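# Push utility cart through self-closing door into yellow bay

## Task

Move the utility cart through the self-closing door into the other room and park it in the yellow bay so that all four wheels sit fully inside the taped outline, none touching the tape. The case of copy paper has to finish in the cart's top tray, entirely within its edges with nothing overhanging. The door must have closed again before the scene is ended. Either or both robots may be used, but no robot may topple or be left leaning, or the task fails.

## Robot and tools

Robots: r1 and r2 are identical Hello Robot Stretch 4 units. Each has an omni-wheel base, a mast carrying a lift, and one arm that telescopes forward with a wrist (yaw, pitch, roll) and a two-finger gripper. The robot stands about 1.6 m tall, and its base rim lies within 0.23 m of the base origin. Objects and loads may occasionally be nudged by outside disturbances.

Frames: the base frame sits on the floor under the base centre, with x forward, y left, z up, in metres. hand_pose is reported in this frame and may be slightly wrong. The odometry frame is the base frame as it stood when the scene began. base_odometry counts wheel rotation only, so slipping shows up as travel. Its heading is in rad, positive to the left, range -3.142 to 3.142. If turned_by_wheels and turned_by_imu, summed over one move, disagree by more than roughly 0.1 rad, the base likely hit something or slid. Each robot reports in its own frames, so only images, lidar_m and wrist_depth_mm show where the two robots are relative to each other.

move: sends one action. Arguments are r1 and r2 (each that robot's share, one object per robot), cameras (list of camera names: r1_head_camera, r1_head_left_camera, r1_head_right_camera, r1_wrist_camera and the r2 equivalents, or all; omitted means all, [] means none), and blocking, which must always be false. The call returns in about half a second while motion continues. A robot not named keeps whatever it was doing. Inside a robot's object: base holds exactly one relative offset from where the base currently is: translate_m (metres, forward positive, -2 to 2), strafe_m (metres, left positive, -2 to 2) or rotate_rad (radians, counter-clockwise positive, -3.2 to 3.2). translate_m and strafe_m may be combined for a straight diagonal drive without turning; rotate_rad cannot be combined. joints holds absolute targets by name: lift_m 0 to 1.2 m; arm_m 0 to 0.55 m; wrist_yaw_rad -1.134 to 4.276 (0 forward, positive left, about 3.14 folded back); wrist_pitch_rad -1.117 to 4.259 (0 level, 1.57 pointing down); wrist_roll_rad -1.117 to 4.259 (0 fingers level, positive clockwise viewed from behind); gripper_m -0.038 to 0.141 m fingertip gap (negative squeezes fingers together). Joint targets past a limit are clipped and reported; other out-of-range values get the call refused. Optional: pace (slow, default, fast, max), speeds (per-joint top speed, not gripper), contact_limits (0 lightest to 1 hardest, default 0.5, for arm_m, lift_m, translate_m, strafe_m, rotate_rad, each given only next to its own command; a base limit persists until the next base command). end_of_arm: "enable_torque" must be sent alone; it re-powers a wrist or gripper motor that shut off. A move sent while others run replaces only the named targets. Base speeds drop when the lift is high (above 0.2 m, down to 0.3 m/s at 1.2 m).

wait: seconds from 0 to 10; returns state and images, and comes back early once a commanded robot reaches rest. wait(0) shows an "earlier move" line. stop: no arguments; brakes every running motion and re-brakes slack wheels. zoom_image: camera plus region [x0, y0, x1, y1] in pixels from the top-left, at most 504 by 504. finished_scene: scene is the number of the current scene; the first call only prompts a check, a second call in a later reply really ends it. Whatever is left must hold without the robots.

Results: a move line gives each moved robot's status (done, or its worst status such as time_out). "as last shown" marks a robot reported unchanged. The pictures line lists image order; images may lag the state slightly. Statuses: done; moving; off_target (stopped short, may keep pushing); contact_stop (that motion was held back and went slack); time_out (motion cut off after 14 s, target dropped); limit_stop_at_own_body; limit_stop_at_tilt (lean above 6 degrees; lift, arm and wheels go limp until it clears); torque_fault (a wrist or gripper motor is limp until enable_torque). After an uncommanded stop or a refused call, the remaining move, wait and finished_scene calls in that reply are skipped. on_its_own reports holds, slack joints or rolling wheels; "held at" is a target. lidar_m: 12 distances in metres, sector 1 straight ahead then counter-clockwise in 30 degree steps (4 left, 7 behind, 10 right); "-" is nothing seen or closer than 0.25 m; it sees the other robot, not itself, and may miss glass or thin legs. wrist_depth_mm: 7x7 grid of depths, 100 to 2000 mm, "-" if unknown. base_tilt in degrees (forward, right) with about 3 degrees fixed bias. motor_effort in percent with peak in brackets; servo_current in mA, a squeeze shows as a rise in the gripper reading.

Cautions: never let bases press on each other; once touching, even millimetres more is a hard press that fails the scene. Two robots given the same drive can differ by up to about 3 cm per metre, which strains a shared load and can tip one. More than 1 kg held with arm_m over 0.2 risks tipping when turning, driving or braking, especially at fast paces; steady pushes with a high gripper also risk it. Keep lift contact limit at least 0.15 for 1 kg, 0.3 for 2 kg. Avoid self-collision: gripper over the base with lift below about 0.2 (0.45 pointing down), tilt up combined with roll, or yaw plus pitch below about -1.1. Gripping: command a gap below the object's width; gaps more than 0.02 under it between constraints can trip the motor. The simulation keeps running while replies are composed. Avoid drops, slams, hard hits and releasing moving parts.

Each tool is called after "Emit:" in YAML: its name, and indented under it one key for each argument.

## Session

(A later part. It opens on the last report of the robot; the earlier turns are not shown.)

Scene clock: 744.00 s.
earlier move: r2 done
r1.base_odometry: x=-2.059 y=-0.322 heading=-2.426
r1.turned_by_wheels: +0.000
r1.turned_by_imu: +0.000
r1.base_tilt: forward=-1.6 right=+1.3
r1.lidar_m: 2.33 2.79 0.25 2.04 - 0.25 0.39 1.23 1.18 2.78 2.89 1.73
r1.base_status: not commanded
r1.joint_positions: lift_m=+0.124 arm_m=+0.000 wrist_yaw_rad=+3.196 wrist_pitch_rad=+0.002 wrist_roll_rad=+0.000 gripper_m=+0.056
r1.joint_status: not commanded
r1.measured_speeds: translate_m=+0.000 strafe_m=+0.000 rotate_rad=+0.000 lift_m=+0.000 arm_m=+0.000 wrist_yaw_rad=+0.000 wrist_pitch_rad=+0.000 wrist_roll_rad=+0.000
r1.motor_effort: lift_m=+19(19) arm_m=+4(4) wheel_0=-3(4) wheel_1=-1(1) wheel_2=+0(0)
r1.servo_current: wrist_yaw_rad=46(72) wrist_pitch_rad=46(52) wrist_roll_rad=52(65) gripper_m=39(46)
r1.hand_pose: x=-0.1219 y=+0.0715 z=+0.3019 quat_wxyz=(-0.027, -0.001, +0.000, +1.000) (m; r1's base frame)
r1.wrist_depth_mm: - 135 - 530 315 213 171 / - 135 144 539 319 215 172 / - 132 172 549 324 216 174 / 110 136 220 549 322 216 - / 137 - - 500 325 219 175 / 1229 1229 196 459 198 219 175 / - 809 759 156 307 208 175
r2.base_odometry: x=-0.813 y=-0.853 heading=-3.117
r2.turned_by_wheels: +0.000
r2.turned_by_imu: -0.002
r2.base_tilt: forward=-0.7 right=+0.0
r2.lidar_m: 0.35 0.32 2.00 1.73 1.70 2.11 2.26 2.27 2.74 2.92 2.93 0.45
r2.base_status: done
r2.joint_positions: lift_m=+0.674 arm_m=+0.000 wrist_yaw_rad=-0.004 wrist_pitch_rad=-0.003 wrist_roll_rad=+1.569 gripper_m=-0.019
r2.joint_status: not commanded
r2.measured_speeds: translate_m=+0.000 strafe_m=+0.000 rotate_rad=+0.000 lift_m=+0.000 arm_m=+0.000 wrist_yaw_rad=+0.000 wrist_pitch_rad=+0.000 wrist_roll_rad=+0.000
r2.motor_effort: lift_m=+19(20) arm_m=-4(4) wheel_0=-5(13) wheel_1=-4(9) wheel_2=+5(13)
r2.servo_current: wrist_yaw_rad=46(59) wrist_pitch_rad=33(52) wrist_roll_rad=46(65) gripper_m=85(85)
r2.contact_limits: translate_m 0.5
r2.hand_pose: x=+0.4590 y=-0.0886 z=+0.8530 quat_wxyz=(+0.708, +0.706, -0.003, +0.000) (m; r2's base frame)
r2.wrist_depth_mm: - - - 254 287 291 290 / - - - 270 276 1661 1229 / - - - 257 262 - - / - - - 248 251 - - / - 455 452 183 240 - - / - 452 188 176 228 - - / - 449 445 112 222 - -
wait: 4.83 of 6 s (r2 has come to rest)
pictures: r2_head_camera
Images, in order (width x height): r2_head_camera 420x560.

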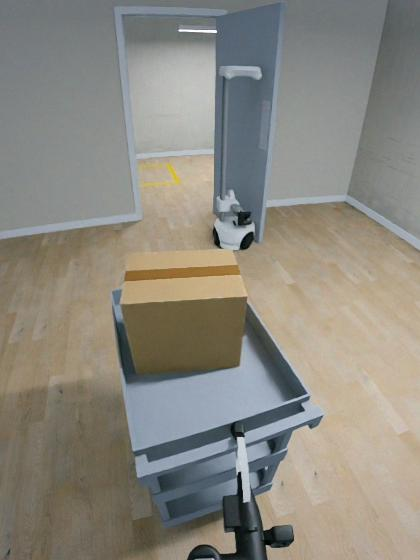

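Emit:
move:
  blocking: false
  r2: {"base": {"rotate_rad": 0.237}, "contact_limits": {"rotate_rad": 0.5}, "pace": "slow"}
  cameras: []

Emit:
wait:
  seconds: 3
  cameras: ["r2_head_camera"]

Scene clock: 771.43 s.
move: r2 moving
r1.base_odometry: x=-2.059 y=-0.322 heading=-2.426
r1.turned_by_wheels: +0.000
r1.turned_by_imu: +0.000
r1.base_tilt: forward=-1.6 right=+1.2
r1.lidar_m: 5.01 2.83 0.25 2.03 - 0.25 0.41 1.19 1.15 2.77 2.88 1.74
r1.base_status: not commanded
r1.joint_positions: lift_m=+0.124 arm_m=+0.000 wrist_yaw_rad=+3.196 wrist_pitch_rad=+0.002 wrist_roll_rad=+0.000 gripper_m=+0.056
r1.joint_status: not commanded
r1.measured_speeds: translate_m=+0.000 strafe_m=+0.000 rotate_rad=+0.000 lift_m=+0.000 arm_m=+0.000 wrist_yaw_rad=+0.000 wrist_pitch_rad=+0.000 wrist_roll_rad=+0.000
r1.motor_effort: lift_m=+19(19) arm_m=+4(4) wheel_0=-3(4) wheel_1=+0(1) wheel_2=+0(0)
r1.servo_current: wrist_yaw_rad=52(59) wrist_pitch_rad=39(46) wrist_roll_rad=33(65) gripper_m=46(46)
r1.hand_pose: x=-0.1219 y=+0.0715 z=+0.3019 quat_wxyz=(-0.027, -0.001, +0.000, +1.000) (m; r1's base frame)
r1.wrist_depth_mm: - 135 - 530 315 213 171 / - 135 144 539 319 214 172 / - 132 172 539 324 216 174 / 110 136 220 549 324 217 - / 137 - - 500 325 218 175 / 1229 1229 197 455 199 219 175 / - 809 759 156 306 208 176
r2.base_odometry: x=-0.813 y=-0.853 heading=-2.994
r2.turned_by_wheels: +0.123
r2.turned_by_imu: +0.111
r2.base_tilt: forward=-0.7 right=+0.1
r2.lidar_m: 0.37 0.36 1.90 1.74 1.76 2.31 2.27 2.31 2.95 2.93 2.95 0.43
r2.base_status: rotate_rad moving
r2.joint_positions: lift_m=+0.674 arm_m=+0.000 wrist_yaw_rad=-0.018 wrist_pitch_rad=-0.003 wrist_roll_rad=+1.569 gripper_m=-0.019
r2.joint_status: not commanded
r2.measured_speeds: translate_m=+0.006 strafe_m=-0.005 rotate_rad=+0.468 lift_m=+0.000 arm_m=+0.000 wrist_yaw_rad=+0.000 wrist_pitch_rad=+0.000 wrist_roll_rad=+0.000
r2.motor_effort: lift_m=+20(20) arm_m=+0(4) wheel_0=-14(17) wheel_1=-9(11) wheel_2=-22(23)
r2.servo_current: wrist_yaw_rad=117(117) wrist_pitch_rad=46(46) wrist_roll_rad=52(52) gripper_m=72(85)
r2.contact_limits: rotate_rad 0.5
r2.hand_pose: x=+0.4576 y=-0.0927 z=+0.8530 quat_wxyz=(+0.708, +0.706, -0.008, -0.005) (m; r2's base frame)
r2.wrist_depth_mm: - - - 199 264 290 286 / - - - 194 256 1808 1308 / - - - 187 248 - - / - - 449 183 241 - - / - 455 449 178 236 - - / - 462 187 173 183 - - / - - 459 112 224 - -
pictures: none
No camera images: "cameras" was empty.

Scene clock: 772.37 s.
earlier move: r2 done
r1.base_odometry: x=-2.059 y=-0.322 heading=-2.426
r1.turned_by_wheels: +0.000
r1.turned_by_imu: +0.000
r1.base_tilt: forward=-1.6 right=+1.3
r1.lidar_m: 4.99 2.82 0.25 2.01 - 0.25 0.41 1.20 1.17 2.77 2.86 1.76
r1.base_status: not commanded
r1.joint_positions: lift_m=+0.124 arm_m=+0.000 wrist_yaw_rad=+3.196 wrist_pitch_rad=+0.002 wrist_roll_rad=+0.000 gripper_m=+0.056
r1.joint_status: not commanded
r1.measured_speeds: translate_m=+0.000 strafe_m=+0.000 rotate_rad=+0.000 lift_m=+0.000 arm_m=+0.000 wrist_yaw_rad=+0.000 wrist_pitch_rad=+0.000 wrist_roll_rad=+0.000
r1.motor_effort: lift_m=+19(19) arm_m=+4(4) wheel_0=-3(4) wheel_1=-1(1) wheel_2=+0(0)
r1.servo_current: wrist_yaw_rad=46(65) wrist_pitch_rad=46(46) wrist_roll_rad=33(65) gripper_m=39(46)
r1.hand_pose: x=-0.1219 y=+0.0715 z=+0.3019 quat_wxyz=(-0.027, -0.001, +0.000, +1.000) (m; r1's base frame)
r1.wrist_depth_mm: - 135 - 530 315 213 171 / - 135 144 535 319 214 172 / - 131 172 544 322 216 173 / 110 136 220 549 324 217 - / 137 - - 500 325 218 175 / 1255 1255 197 455 198 219 176 / - 809 750 156 307 208 175
r2.base_odometry: x=-0.813 y=-0.853 heading=-2.880
r2.turned_by_wheels: +0.113
r2.turned_by_imu: +0.108
r2.base_tilt: forward=-0.7 right=+0.1
r2.lidar_m: 0.40 0.43 1.84 1.72 1.81 2.35 2.27 2.38 3.04 2.93 3.03 0.41
r2.base_status: done
r2.joint_positions: lift_m=+0.674 arm_m=+0.000 wrist_yaw_rad=+0.001 wrist_pitch_rad=-0.003 wrist_roll_rad=+1.569 gripper_m=-0.019
r2.joint_status: not commanded
r2.measured_speeds: translate_m=+0.000 strafe_m=+0.000 rotate_rad=+0.000 lift_m=+0.000 arm_m=+0.000 wrist_yaw_rad=+0.000 wrist_pitch_rad=+0.000 wrist_roll_rad=+0.000
r2.motor_effort: lift_m=+20(20) arm_m=+4(4) wheel_0=+1(17) wheel_1=-3(11) wheel_2=-3(23)
r2.servo_current: wrist_yaw_rad=52(124) wrist_pitch_rad=33(46) wrist_roll_rad=52(59) gripper_m=72(85)
r2.contact_limits: rotate_rad 0.5
r2.hand_pose: x=+0.4594 y=-0.0870 z=+0.8530 quat_wxyz=(+0.708, +0.706, -0.001, +0.002) (m; r2's base frame)
r2.wrist_depth_mm: - - - 163 219 1863 1308 / - - - 165 223 1983 - / - - 436 167 225 - - / - 455 445 171 229 - - / - - 469 172 233 - - / - - 187 174 183 - - / - - - 112 238 - 530
wait: 0.93 of 3 s (r2 has come to rest)
pictures: r2_head_camera
Images, in order (width x height): r2_head_camera 420x560.

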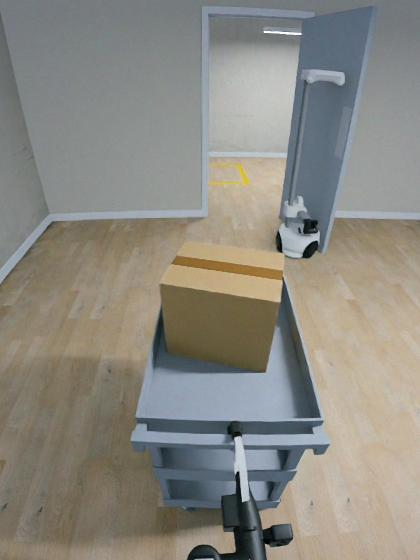

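Emit:
move:
  blocking: false
  r2: {"base": {"strafe_m": 0.2}, "contact_limits": {"strafe_m": 0.5}, "pace": "slow"}
  cameras: []

Emit:
wait:
  seconds: 4
  cameras: ["r2_head_camera"]

Scene clock: 799.33 s.
move: r2 moving
r1.base_odometry: x=-2.059 y=-0.322 heading=-2.426
r1.turned_by_wheels: +0.000
r1.turned_by_imu: +0.000
r1.base_tilt: forward=-1.6 right=+1.3
r1.lidar_m: 5.00 2.79 0.25 2.01 - 0.25 0.39 1.17 1.18 2.76 2.88 1.73
r1.base_status: not commanded
r1.joint_positions: lift_m=+0.124 arm_m=+0.000 wrist_yaw_rad=+3.196 wrist_pitch_rad=+0.002 wrist_roll_rad=+0.000 gripper_m=+0.056
r1.joint_status: not commanded
r1.measured_speeds: translate_m=+0.000 strafe_m=+0.000 rotate_rad=+0.000 lift_m=+0.000 arm_m=+0.000 wrist_yaw_rad=+0.000 wrist_pitch_rad=+0.000 wrist_roll_rad=+0.000
r1.motor_effort: lift_m=+19(19) arm_m=+4(4) wheel_0=-3(4) wheel_1=-1(1) wheel_2=+0(0)
r1.servo_current: wrist_yaw_rad=46(72) wrist_pitch_rad=39(46) wrist_roll_rad=52(59) gripper_m=39(46)
r1.hand_pose: x=-0.1219 y=+0.0715 z=+0.3019 quat_wxyz=(-0.027, -0.001, +0.000, +1.000) (m; r1's base frame)
r1.wrist_depth_mm: - 135 - 535 314 213 171 / - 135 144 535 319 214 172 / - 132 172 544 322 216 174 / 110 135 220 549 324 217 - / 137 - - 500 324 218 175 / 1229 1229 197 459 199 219 176 / - 809 759 156 309 208 176
r2.base_odometry: x=-0.809 y=-0.867 heading=-2.881
r2.turned_by_wheels: +0.000
r2.turned_by_imu: +0.000
r2.base_tilt: forward=-0.6 right=+0.1
r2.lidar_m: 0.39 0.42 1.82 1.71 1.77 2.35 2.26 2.37 3.04 2.94 3.06 0.41
r2.base_status: strafe_m moving
r2.joint_positions: lift_m=+0.674 arm_m=+0.000 wrist_yaw_rad=-0.002 wrist_pitch_rad=-0.003 wrist_roll_rad=+1.569 gripper_m=-0.019
r2.joint_status: not commanded
r2.measured_speeds: translate_m=-0.001 strafe_m=+0.056 rotate_rad=+0.004 lift_m=+0.000 arm_m=+0.000 wrist_yaw_rad=-0.018 wrist_pitch_rad=+0.000 wrist_roll_rad=+0.000
r2.motor_effort: lift_m=+20(20) arm_m=+4(4) wheel_0=-12(12) wheel_1=+6(7) wheel_2=-1(3)
r2.servo_current: wrist_yaw_rad=46(65) wrist_pitch_rad=46(46) wrist_roll_rad=52(59) gripper_m=78(78)
r2.contact_limits: strafe_m 0.5
r2.hand_pose: x=+0.4591 y=-0.0879 z=+0.8530 quat_wxyz=(+0.708, +0.706, -0.002, +0.001) (m; r2's base frame)
r2.wrist_depth_mm: - - - 165 221 1808 1281 / - - - 167 224 1921 - / - - 433 168 225 - - / - 462 449 171 230 - - / - - 466 174 233 - - / - - 187 174 183 750 - / - - 521 112 239 - 539
pictures: none
No camera images: "cameras" was empty.

Scene clock: 802.00 s.
earlier move: r2 done
r1.base_odometry: x=-2.059 y=-0.322 heading=-2.426
r1.turned_by_wheels: +0.000
r1.turned_by_imu: +0.000
r1.base_tilt: forward=-1.6 right=+1.3
r1.lidar_m: 4.96 2.79 0.25 2.00 - 0.25 0.41 1.22 1.17 2.75 2.88 1.85
r1.base_status: not commanded
r1.joint_positions: lift_m=+0.124 arm_m=+0.000 wrist_yaw_rad=+3.196 wrist_pitch_rad=+0.002 wrist_roll_rad=+0.000 gripper_m=+0.056
r1.joint_status: not commanded
r1.measured_speeds: translate_m=+0.000 strafe_m=+0.000 rotate_rad=+0.000 lift_m=+0.000 arm_m=+0.000 wrist_yaw_rad=+0.000 wrist_pitch_rad=+0.000 wrist_roll_rad=+0.000
r1.motor_effort: lift_m=+19(19) arm_m=+4(5) wheel_0=-3(4) wheel_1=+0(1) wheel_2=+0(0)
r1.servo_current: wrist_yaw_rad=52(72) wrist_pitch_rad=39(52) wrist_roll_rad=52(65) gripper_m=39(52)
r1.hand_pose: x=-0.1219 y=+0.0715 z=+0.3019 quat_wxyz=(-0.027, -0.001, +0.000, +1.000) (m; r1's base frame)
r1.wrist_depth_mm: - 135 - 535 315 213 171 / - 135 144 539 319 214 172 / - 132 172 539 324 216 174 / 110 136 220 549 324 217 - / 137 - - 500 325 218 176 / 1229 1229 197 452 198 219 176 / - 820 768 156 309 208 176
r2.base_odometry: x=-0.761 y=-1.046 heading=-2.881
r2.turned_by_wheels: +0.000
r2.turned_by_imu: +0.000
r2.base_tilt: forward=-0.6 right=+0.1
r2.lidar_m: 0.45 0.50 1.63 1.52 1.62 2.26 2.25 2.37 3.24 3.13 3.24 0.39
r2.base_status: done
r2.joint_positions: lift_m=+0.674 arm_m=+0.000 wrist_yaw_rad=-0.002 wrist_pitch_rad=-0.003 wrist_roll_rad=+1.569 gripper_m=-0.019
r2.joint_status: not commanded
r2.measured_speeds: translate_m=+0.000 strafe_m=+0.000 rotate_rad=+0.000 lift_m=+0.000 arm_m=+0.000 wrist_yaw_rad=+0.000 wrist_pitch_rad=+0.000 wrist_roll_rad=+0.000
r2.motor_effort: lift_m=+19(20) arm_m=+4(4) wheel_0=-6(15) wheel_1=+4(8) wheel_2=+0(3)
r2.servo_current: wrist_yaw_rad=52(65) wrist_pitch_rad=39(46) wrist_roll_rad=52(59) gripper_m=72(85)
r2.contact_limits: strafe_m 0.5
r2.hand_pose: x=+0.4591 y=-0.0881 z=+0.8530 quat_wxyz=(+0.708, +0.706, -0.002, +0.000) (m; r2's base frame)
r2.wrist_depth_mm: - - - 127 183 - - / - 402 394 136 193 - - / - 430 421 143 204 - - / - - 466 152 215 - - / - - 517 163 229 778 - / - - 187 172 184 1756 517 / - - - 112 255 - 473
wait: 2.67 of 4 s (r2 has come to rest)
pictures: r2_head_camera
Images, in order (width x height): r2_head_camera 420x560.

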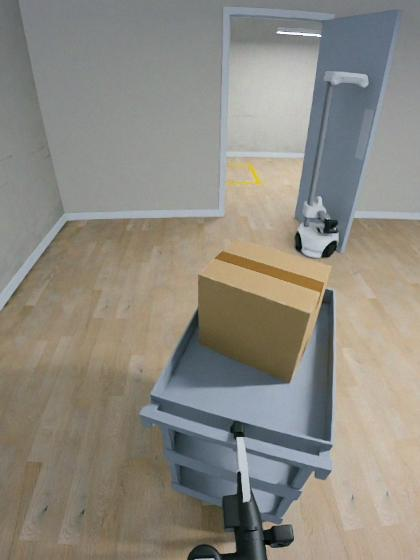

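Emit:
move:
  blocking: false
  r2: {"base": {"translate_m": 0.4, "strafe_m": -0.105}, "contact_limits": {"translate_m": 0.5}, "pace": "slow"}
  cameras: []

Emit:
wait:
  seconds: 6
  cameras: ["r2_head_camera"]

Scene clock: 821.13 s.
move: r2 moving
r1.base_odometry: x=-2.059 y=-0.322 heading=-2.426
r1.turned_by_wheels: +0.000
r1.turned_by_imu: +0.000
r1.base_tilt: forward=-1.6 right=+1.3
r1.lidar_m: 5.00 2.84 0.25 2.03 - 0.25 0.42 1.22 1.18 2.77 2.88 1.84
r1.base_status: not commanded
r1.joint_positions: lift_m=+0.124 arm_m=+0.000 wrist_yaw_rad=+3.196 wrist_pitch_rad=+0.002 wrist_roll_rad=+0.000 gripper_m=+0.056
r1.joint_status: not commanded
r1.measured_speeds: translate_m=+0.000 strafe_m=+0.000 rotate_rad=+0.000 lift_m=+0.000 arm_m=+0.000 wrist_yaw_rad=+0.000 wrist_pitch_rad=+0.000 wrist_roll_rad=+0.000
r1.motor_effort: lift_m=+19(19) arm_m=+4(4) wheel_0=-3(4) wheel_1=-1(1) wheel_2=+0(0)
r1.servo_current: wrist_yaw_rad=46(52) wrist_pitch_rad=39(52) wrist_roll_rad=52(52) gripper_m=39(46)
r1.hand_pose: x=-0.1219 y=+0.0715 z=+0.3019 quat_wxyz=(-0.027, -0.001, +0.000, +1.000) (m; r1's base frame)
r1.wrist_depth_mm: - 135 - 530 314 213 171 / - 135 144 539 319 214 172 / - 132 172 544 322 216 174 / 110 135 220 554 324 217 - / 137 - - 500 325 218 176 / 1229 1229 196 459 199 218 175 / - 820 759 156 307 209 175
r2.base_odometry: x=-0.774 y=-1.046 heading=-2.881
r2.turned_by_wheels: +0.000
r2.turned_by_imu: +0.001
r2.base_tilt: forward=-0.7 right=+0.1
r2.lidar_m: 0.42 0.49 1.63 1.53 1.61 2.26 2.28 2.39 3.23 3.12 3.29 0.35
r2.base_status: translate_m moving; strafe_m moving
r2.joint_positions: lift_m=+0.674 arm_m=+0.000 wrist_yaw_rad=-0.002 wrist_pitch_rad=-0.003 wrist_roll_rad=+1.569 gripper_m=-0.019
r2.joint_status: not commanded
r2.measured_speeds: translate_m=+0.050 strafe_m=-0.013 rotate_rad=+0.001 lift_m=+0.000 arm_m=+0.000 wrist_yaw_rad=+0.000 wrist_pitch_rad=+0.000 wrist_roll_rad=+0.000
r2.motor_effort: lift_m=+20(20) arm_m=+4(4) wheel_0=+15(15) wheel_1=+6(8) wheel_2=-16(16)
r2.servo_current: wrist_yaw_rad=46(59) wrist_pitch_rad=46(46) wrist_roll_rad=39(59) gripper_m=72(78)
r2.contact_limits: translate_m 0.5
r2.hand_pose: x=+0.4591 y=-0.0881 z=+0.8530 quat_wxyz=(+0.708, +0.706, -0.002, +0.000) (m; r2's base frame)
r2.wrist_depth_mm: - - 559 124 180 - - / - 397 389 134 190 - - / - 424 418 142 201 - - / - 484 462 150 213 - - / - - 517 160 226 750 - / - - 187 169 183 1756 517 / - - - 112 252 - 477
pictures: none
No camera images: "cameras" was empty.

Scene clock: 826.03 s.
earlier move: r2 done
r1.base_odometry: x=-2.059 y=-0.322 heading=-2.426
r1.turned_by_wheels: +0.000
r1.turned_by_imu: +0.000
r1.base_tilt: forward=-1.6 right=+1.3
r1.lidar_m: 4.99 2.78 0.25 2.01 - 0.25 0.40 1.23 1.16 2.76 2.89 1.44
r1.base_status: not commanded
r1.joint_positions: lift_m=+0.124 arm_m=+0.000 wrist_yaw_rad=+3.196 wrist_pitch_rad=+0.002 wrist_roll_rad=+0.000 gripper_m=+0.056
r1.joint_status: not commanded
r1.measured_speeds: translate_m=+0.000 strafe_m=+0.000 rotate_rad=+0.000 lift_m=+0.000 arm_m=+0.000 wrist_yaw_rad=+0.000 wrist_pitch_rad=+0.000 wrist_roll_rad=+0.000
r1.motor_effort: lift_m=+19(19) arm_m=+4(4) wheel_0=-3(4) wheel_1=-1(1) wheel_2=+0(0)
r1.servo_current: wrist_yaw_rad=46(78) wrist_pitch_rad=46(52) wrist_roll_rad=46(65) gripper_m=39(46)
r1.hand_pose: x=-0.1219 y=+0.0715 z=+0.3019 quat_wxyz=(-0.027, -0.001, +0.000, +1.000) (m; r1's base frame)
r1.wrist_depth_mm: - 135 - 525 315 213 171 / - 135 144 539 319 214 172 / - 132 172 539 322 216 174 / 110 136 220 549 324 217 - / 137 - - 504 325 218 175 / 1229 1205 196 459 199 219 175 / - 809 759 156 306 208 175
r2.base_odometry: x=-1.175 y=-1.048 heading=-2.880
r2.turned_by_wheels: +0.001
r2.turned_by_imu: +0.004
r2.base_tilt: forward=-0.7 right=+0.0
r2.lidar_m: 0.42 0.50 1.72 1.66 1.73 2.43 2.67 2.81 3.14 3.02 3.14 0.37
r2.base_status: done
r2.joint_positions: lift_m=+0.674 arm_m=+0.000 wrist_yaw_rad=+0.004 wrist_pitch_rad=-0.003 wrist_roll_rad=+1.569 gripper_m=-0.019
r2.joint_status: not commanded
r2.measured_speeds: translate_m=+0.000 strafe_m=+0.000 rotate_rad=+0.000 lift_m=+0.000 arm_m=+0.000 wrist_yaw_rad=+0.000 wrist_pitch_rad=+0.000 wrist_roll_rad=+0.000
r2.motor_effort: lift_m=+20(20) arm_m=+4(5) wheel_0=+9(15) wheel_1=+4(8) wheel_2=-5(16)
r2.servo_current: wrist_yaw_rad=52(59) wrist_pitch_rad=39(46) wrist_roll_rad=52(59) gripper_m=65(85)
r2.contact_limits: translate_m 0.5
r2.hand_pose: x=+0.4596 y=-0.0864 z=+0.8530 quat_wxyz=(+0.708, +0.706, +0.000, +0.002) (m; r2's base frame)
r2.wrist_depth_mm: - 455 404 - 167 - - / - 379 379 122 178 - - / - 436 424 129 191 - - / - - 477 142 208 - - / - - 549 152 225 1863 - / - - 189 166 183 1756 508 / - - - 112 263 - 1366
wait: 4.90 of 6 s (r2 has come to rest)
pictures: r2_head_camera
Images, in order (width x height): r2_head_camera 420x560.

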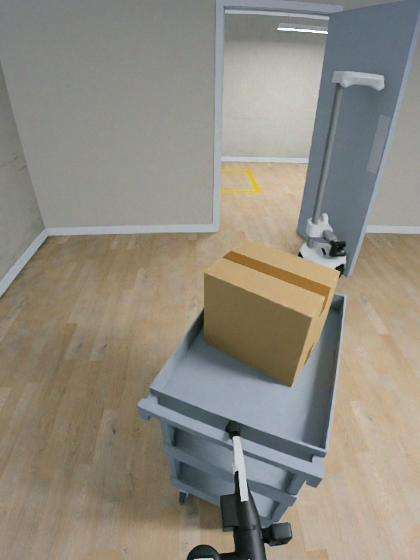

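Emit:
move:
  blocking: false
  r2: {"base": {"translate_m": 0.41, "strafe_m": -0.185}, "contact_limits": {"translate_m": 0.5}, "pace": "slow"}
  cameras: []

Emit:
wait:
  seconds: 6
  cameras: ["r2_head_camera"]

Scene clock: 838.17 s.
move: r2 moving
r1.base_odometry: x=-2.059 y=-0.322 heading=-2.426
r1.turned_by_wheels: +0.000
r1.turned_by_imu: +0.000
r1.base_tilt: forward=-1.6 right=+1.3
r1.lidar_m: 4.98 2.80 0.25 2.01 - 0.25 0.40 1.21 1.17 2.76 2.91 1.43
r1.base_status: not commanded
r1.joint_positions: lift_m=+0.124 arm_m=+0.000 wrist_yaw_rad=+3.196 wrist_pitch_rad=+0.002 wrist_roll_rad=+0.000 gripper_m=+0.056
r1.joint_status: not commanded
r1.measured_speeds: translate_m=+0.000 strafe_m=+0.000 rotate_rad=+0.000 lift_m=+0.000 arm_m=+0.000 wrist_yaw_rad=+0.000 wrist_pitch_rad=+0.000 wrist_roll_rad=+0.000
r1.motor_effort: lift_m=+19(19) arm_m=+4(4) wheel_0=-3(4) wheel_1=+0(1) wheel_2=+0(0)
r1.servo_current: wrist_yaw_rad=39(65) wrist_pitch_rad=39(52) wrist_roll_rad=59(59) gripper_m=39(46)
r1.hand_pose: x=-0.1219 y=+0.0715 z=+0.3019 quat_wxyz=(-0.027, -0.001, +0.000, +1.000) (m; r1's base frame)
r1.wrist_depth_mm: - 135 - 530 315 213 171 / - 135 144 539 317 214 172 / - 131 172 544 322 216 174 / 110 136 220 549 324 217 - / 137 - - 504 325 218 176 / 1229 1229 197 459 198 218 176 / - 809 759 156 307 208 176
r2.base_odometry: x=-1.188 y=-1.046 heading=-2.879
r2.turned_by_wheels: +0.001
r2.turned_by_imu: +0.001
r2.base_tilt: forward=-0.7 right=+0.0
r2.lidar_m: 0.43 0.54 1.71 1.66 1.71 2.42 2.70 2.82 3.15 3.00 3.15 0.37
r2.base_status: translate_m moving; strafe_m moving
r2.joint_positions: lift_m=+0.674 arm_m=+0.000 wrist_yaw_rad=+0.004 wrist_pitch_rad=-0.003 wrist_roll_rad=+1.569 gripper_m=-0.019
r2.joint_status: not commanded
r2.measured_speeds: translate_m=+0.048 strafe_m=-0.021 rotate_rad=+0.000 lift_m=+0.000 arm_m=+0.000 wrist_yaw_rad=+0.001 wrist_pitch_rad=+0.000 wrist_roll_rad=+0.000
r2.motor_effort: lift_m=+20(20) arm_m=+4(4) wheel_0=+14(16) wheel_1=+5(6) wheel_2=-8(11)
r2.servo_current: wrist_yaw_rad=39(59) wrist_pitch_rad=39(46) wrist_roll_rad=46(59) gripper_m=85(85)
r2.contact_limits: translate_m 0.5
r2.hand_pose: x=+0.4596 y=-0.0864 z=+0.8530 quat_wxyz=(+0.708, +0.706, +0.000, +0.002) (m; r2's base frame)
r2.wrist_depth_mm: - 449 399 - 166 - - / - 377 379 121 177 - - / - 430 421 128 191 - - / - - 477 141 207 750 - / - - 549 151 225 1921 - / - - 188 166 183 1756 500 / - - - 112 262 - 1336
pictures: none
No camera images: "cameras" was empty.

Scene clock: 843.37 s.
earlier move: r2 done
r1.base_odometry: x=-2.059 y=-0.322 heading=-2.426
r1.turned_by_wheels: +0.000
r1.turned_by_imu: +0.000
r1.base_tilt: forward=-1.6 right=+1.3
r1.lidar_m: 4.99 2.75 0.25 2.02 - 0.25 0.41 1.20 1.18 2.75 1.11 1.01
r1.base_status: not commanded
r1.joint_positions: lift_m=+0.124 arm_m=+0.000 wrist_yaw_rad=+3.196 wrist_pitch_rad=+0.002 wrist_roll_rad=+0.000 gripper_m=+0.056
r1.joint_status: not commanded
r1.measured_speeds: translate_m=+0.000 strafe_m=+0.000 rotate_rad=+0.000 lift_m=+0.000 arm_m=+0.000 wrist_yaw_rad=+0.000 wrist_pitch_rad=+0.000 wrist_roll_rad=+0.000
r1.motor_effort: lift_m=+19(19) arm_m=+4(5) wheel_0=-3(4) wheel_1=-1(1) wheel_2=+0(0)
r1.servo_current: wrist_yaw_rad=52(85) wrist_pitch_rad=46(52) wrist_roll_rad=39(78) gripper_m=33(52)
r1.hand_pose: x=-0.1219 y=+0.0715 z=+0.3019 quat_wxyz=(-0.027, -0.001, +0.000, +1.000) (m; r1's base frame)
r1.wrist_depth_mm: - 135 - 530 315 213 171 / - 135 144 539 319 214 172 / - 131 172 549 322 216 173 / 110 136 220 549 324 217 - / 137 - - 504 325 218 175 / 1229 1205 197 459 198 219 176 / - 798 759 156 307 208 176
r2.base_odometry: x=-1.618 y=-0.976 heading=-2.879
r2.turned_by_wheels: +0.000
r2.turned_by_imu: +0.005
r2.base_tilt: forward=-0.6 right=+0.0
r2.lidar_m: 0.44 0.51 1.91 1.83 1.93 2.64 3.11 3.24 2.98 2.83 2.99 0.38
r2.base_status: done
r2.joint_positions: lift_m=+0.674 arm_m=+0.000 wrist_yaw_rad=+0.005 wrist_pitch_rad=-0.003 wrist_roll_rad=+1.569 gripper_m=-0.019
r2.joint_status: not commanded
r2.measured_speeds: translate_m=+0.000 strafe_m=+0.000 rotate_rad=+0.000 lift_m=+0.000 arm_m=+0.000 wrist_yaw_rad=+0.000 wrist_pitch_rad=+0.000 wrist_roll_rad=+0.000
r2.motor_effort: lift_m=+20(20) arm_m=+4(4) wheel_0=+9(18) wheel_1=+6(8) wheel_2=-4(11)
r2.servo_current: wrist_yaw_rad=46(65) wrist_pitch_rad=39(52) wrist_roll_rad=52(59) gripper_m=78(85)
r2.contact_limits: translate_m 0.5
r2.hand_pose: x=+0.4597 y=-0.0860 z=+0.8530 quat_wxyz=(+0.708, +0.706, +0.001, +0.003) (m; r2's base frame)
r2.wrist_depth_mm: - - 436 119 174 - - / - 389 387 125 182 - - / - 427 424 137 196 - - / - - 466 146 211 - - / - - 525 156 227 732 - / - - 188 168 182 1708 517 / - - - 112 258 - 469
wait: 5.20 of 6 s (r2 has come to rest)
pictures: r2_head_camera
Images, in order (width x height): r2_head_camera 420x560.

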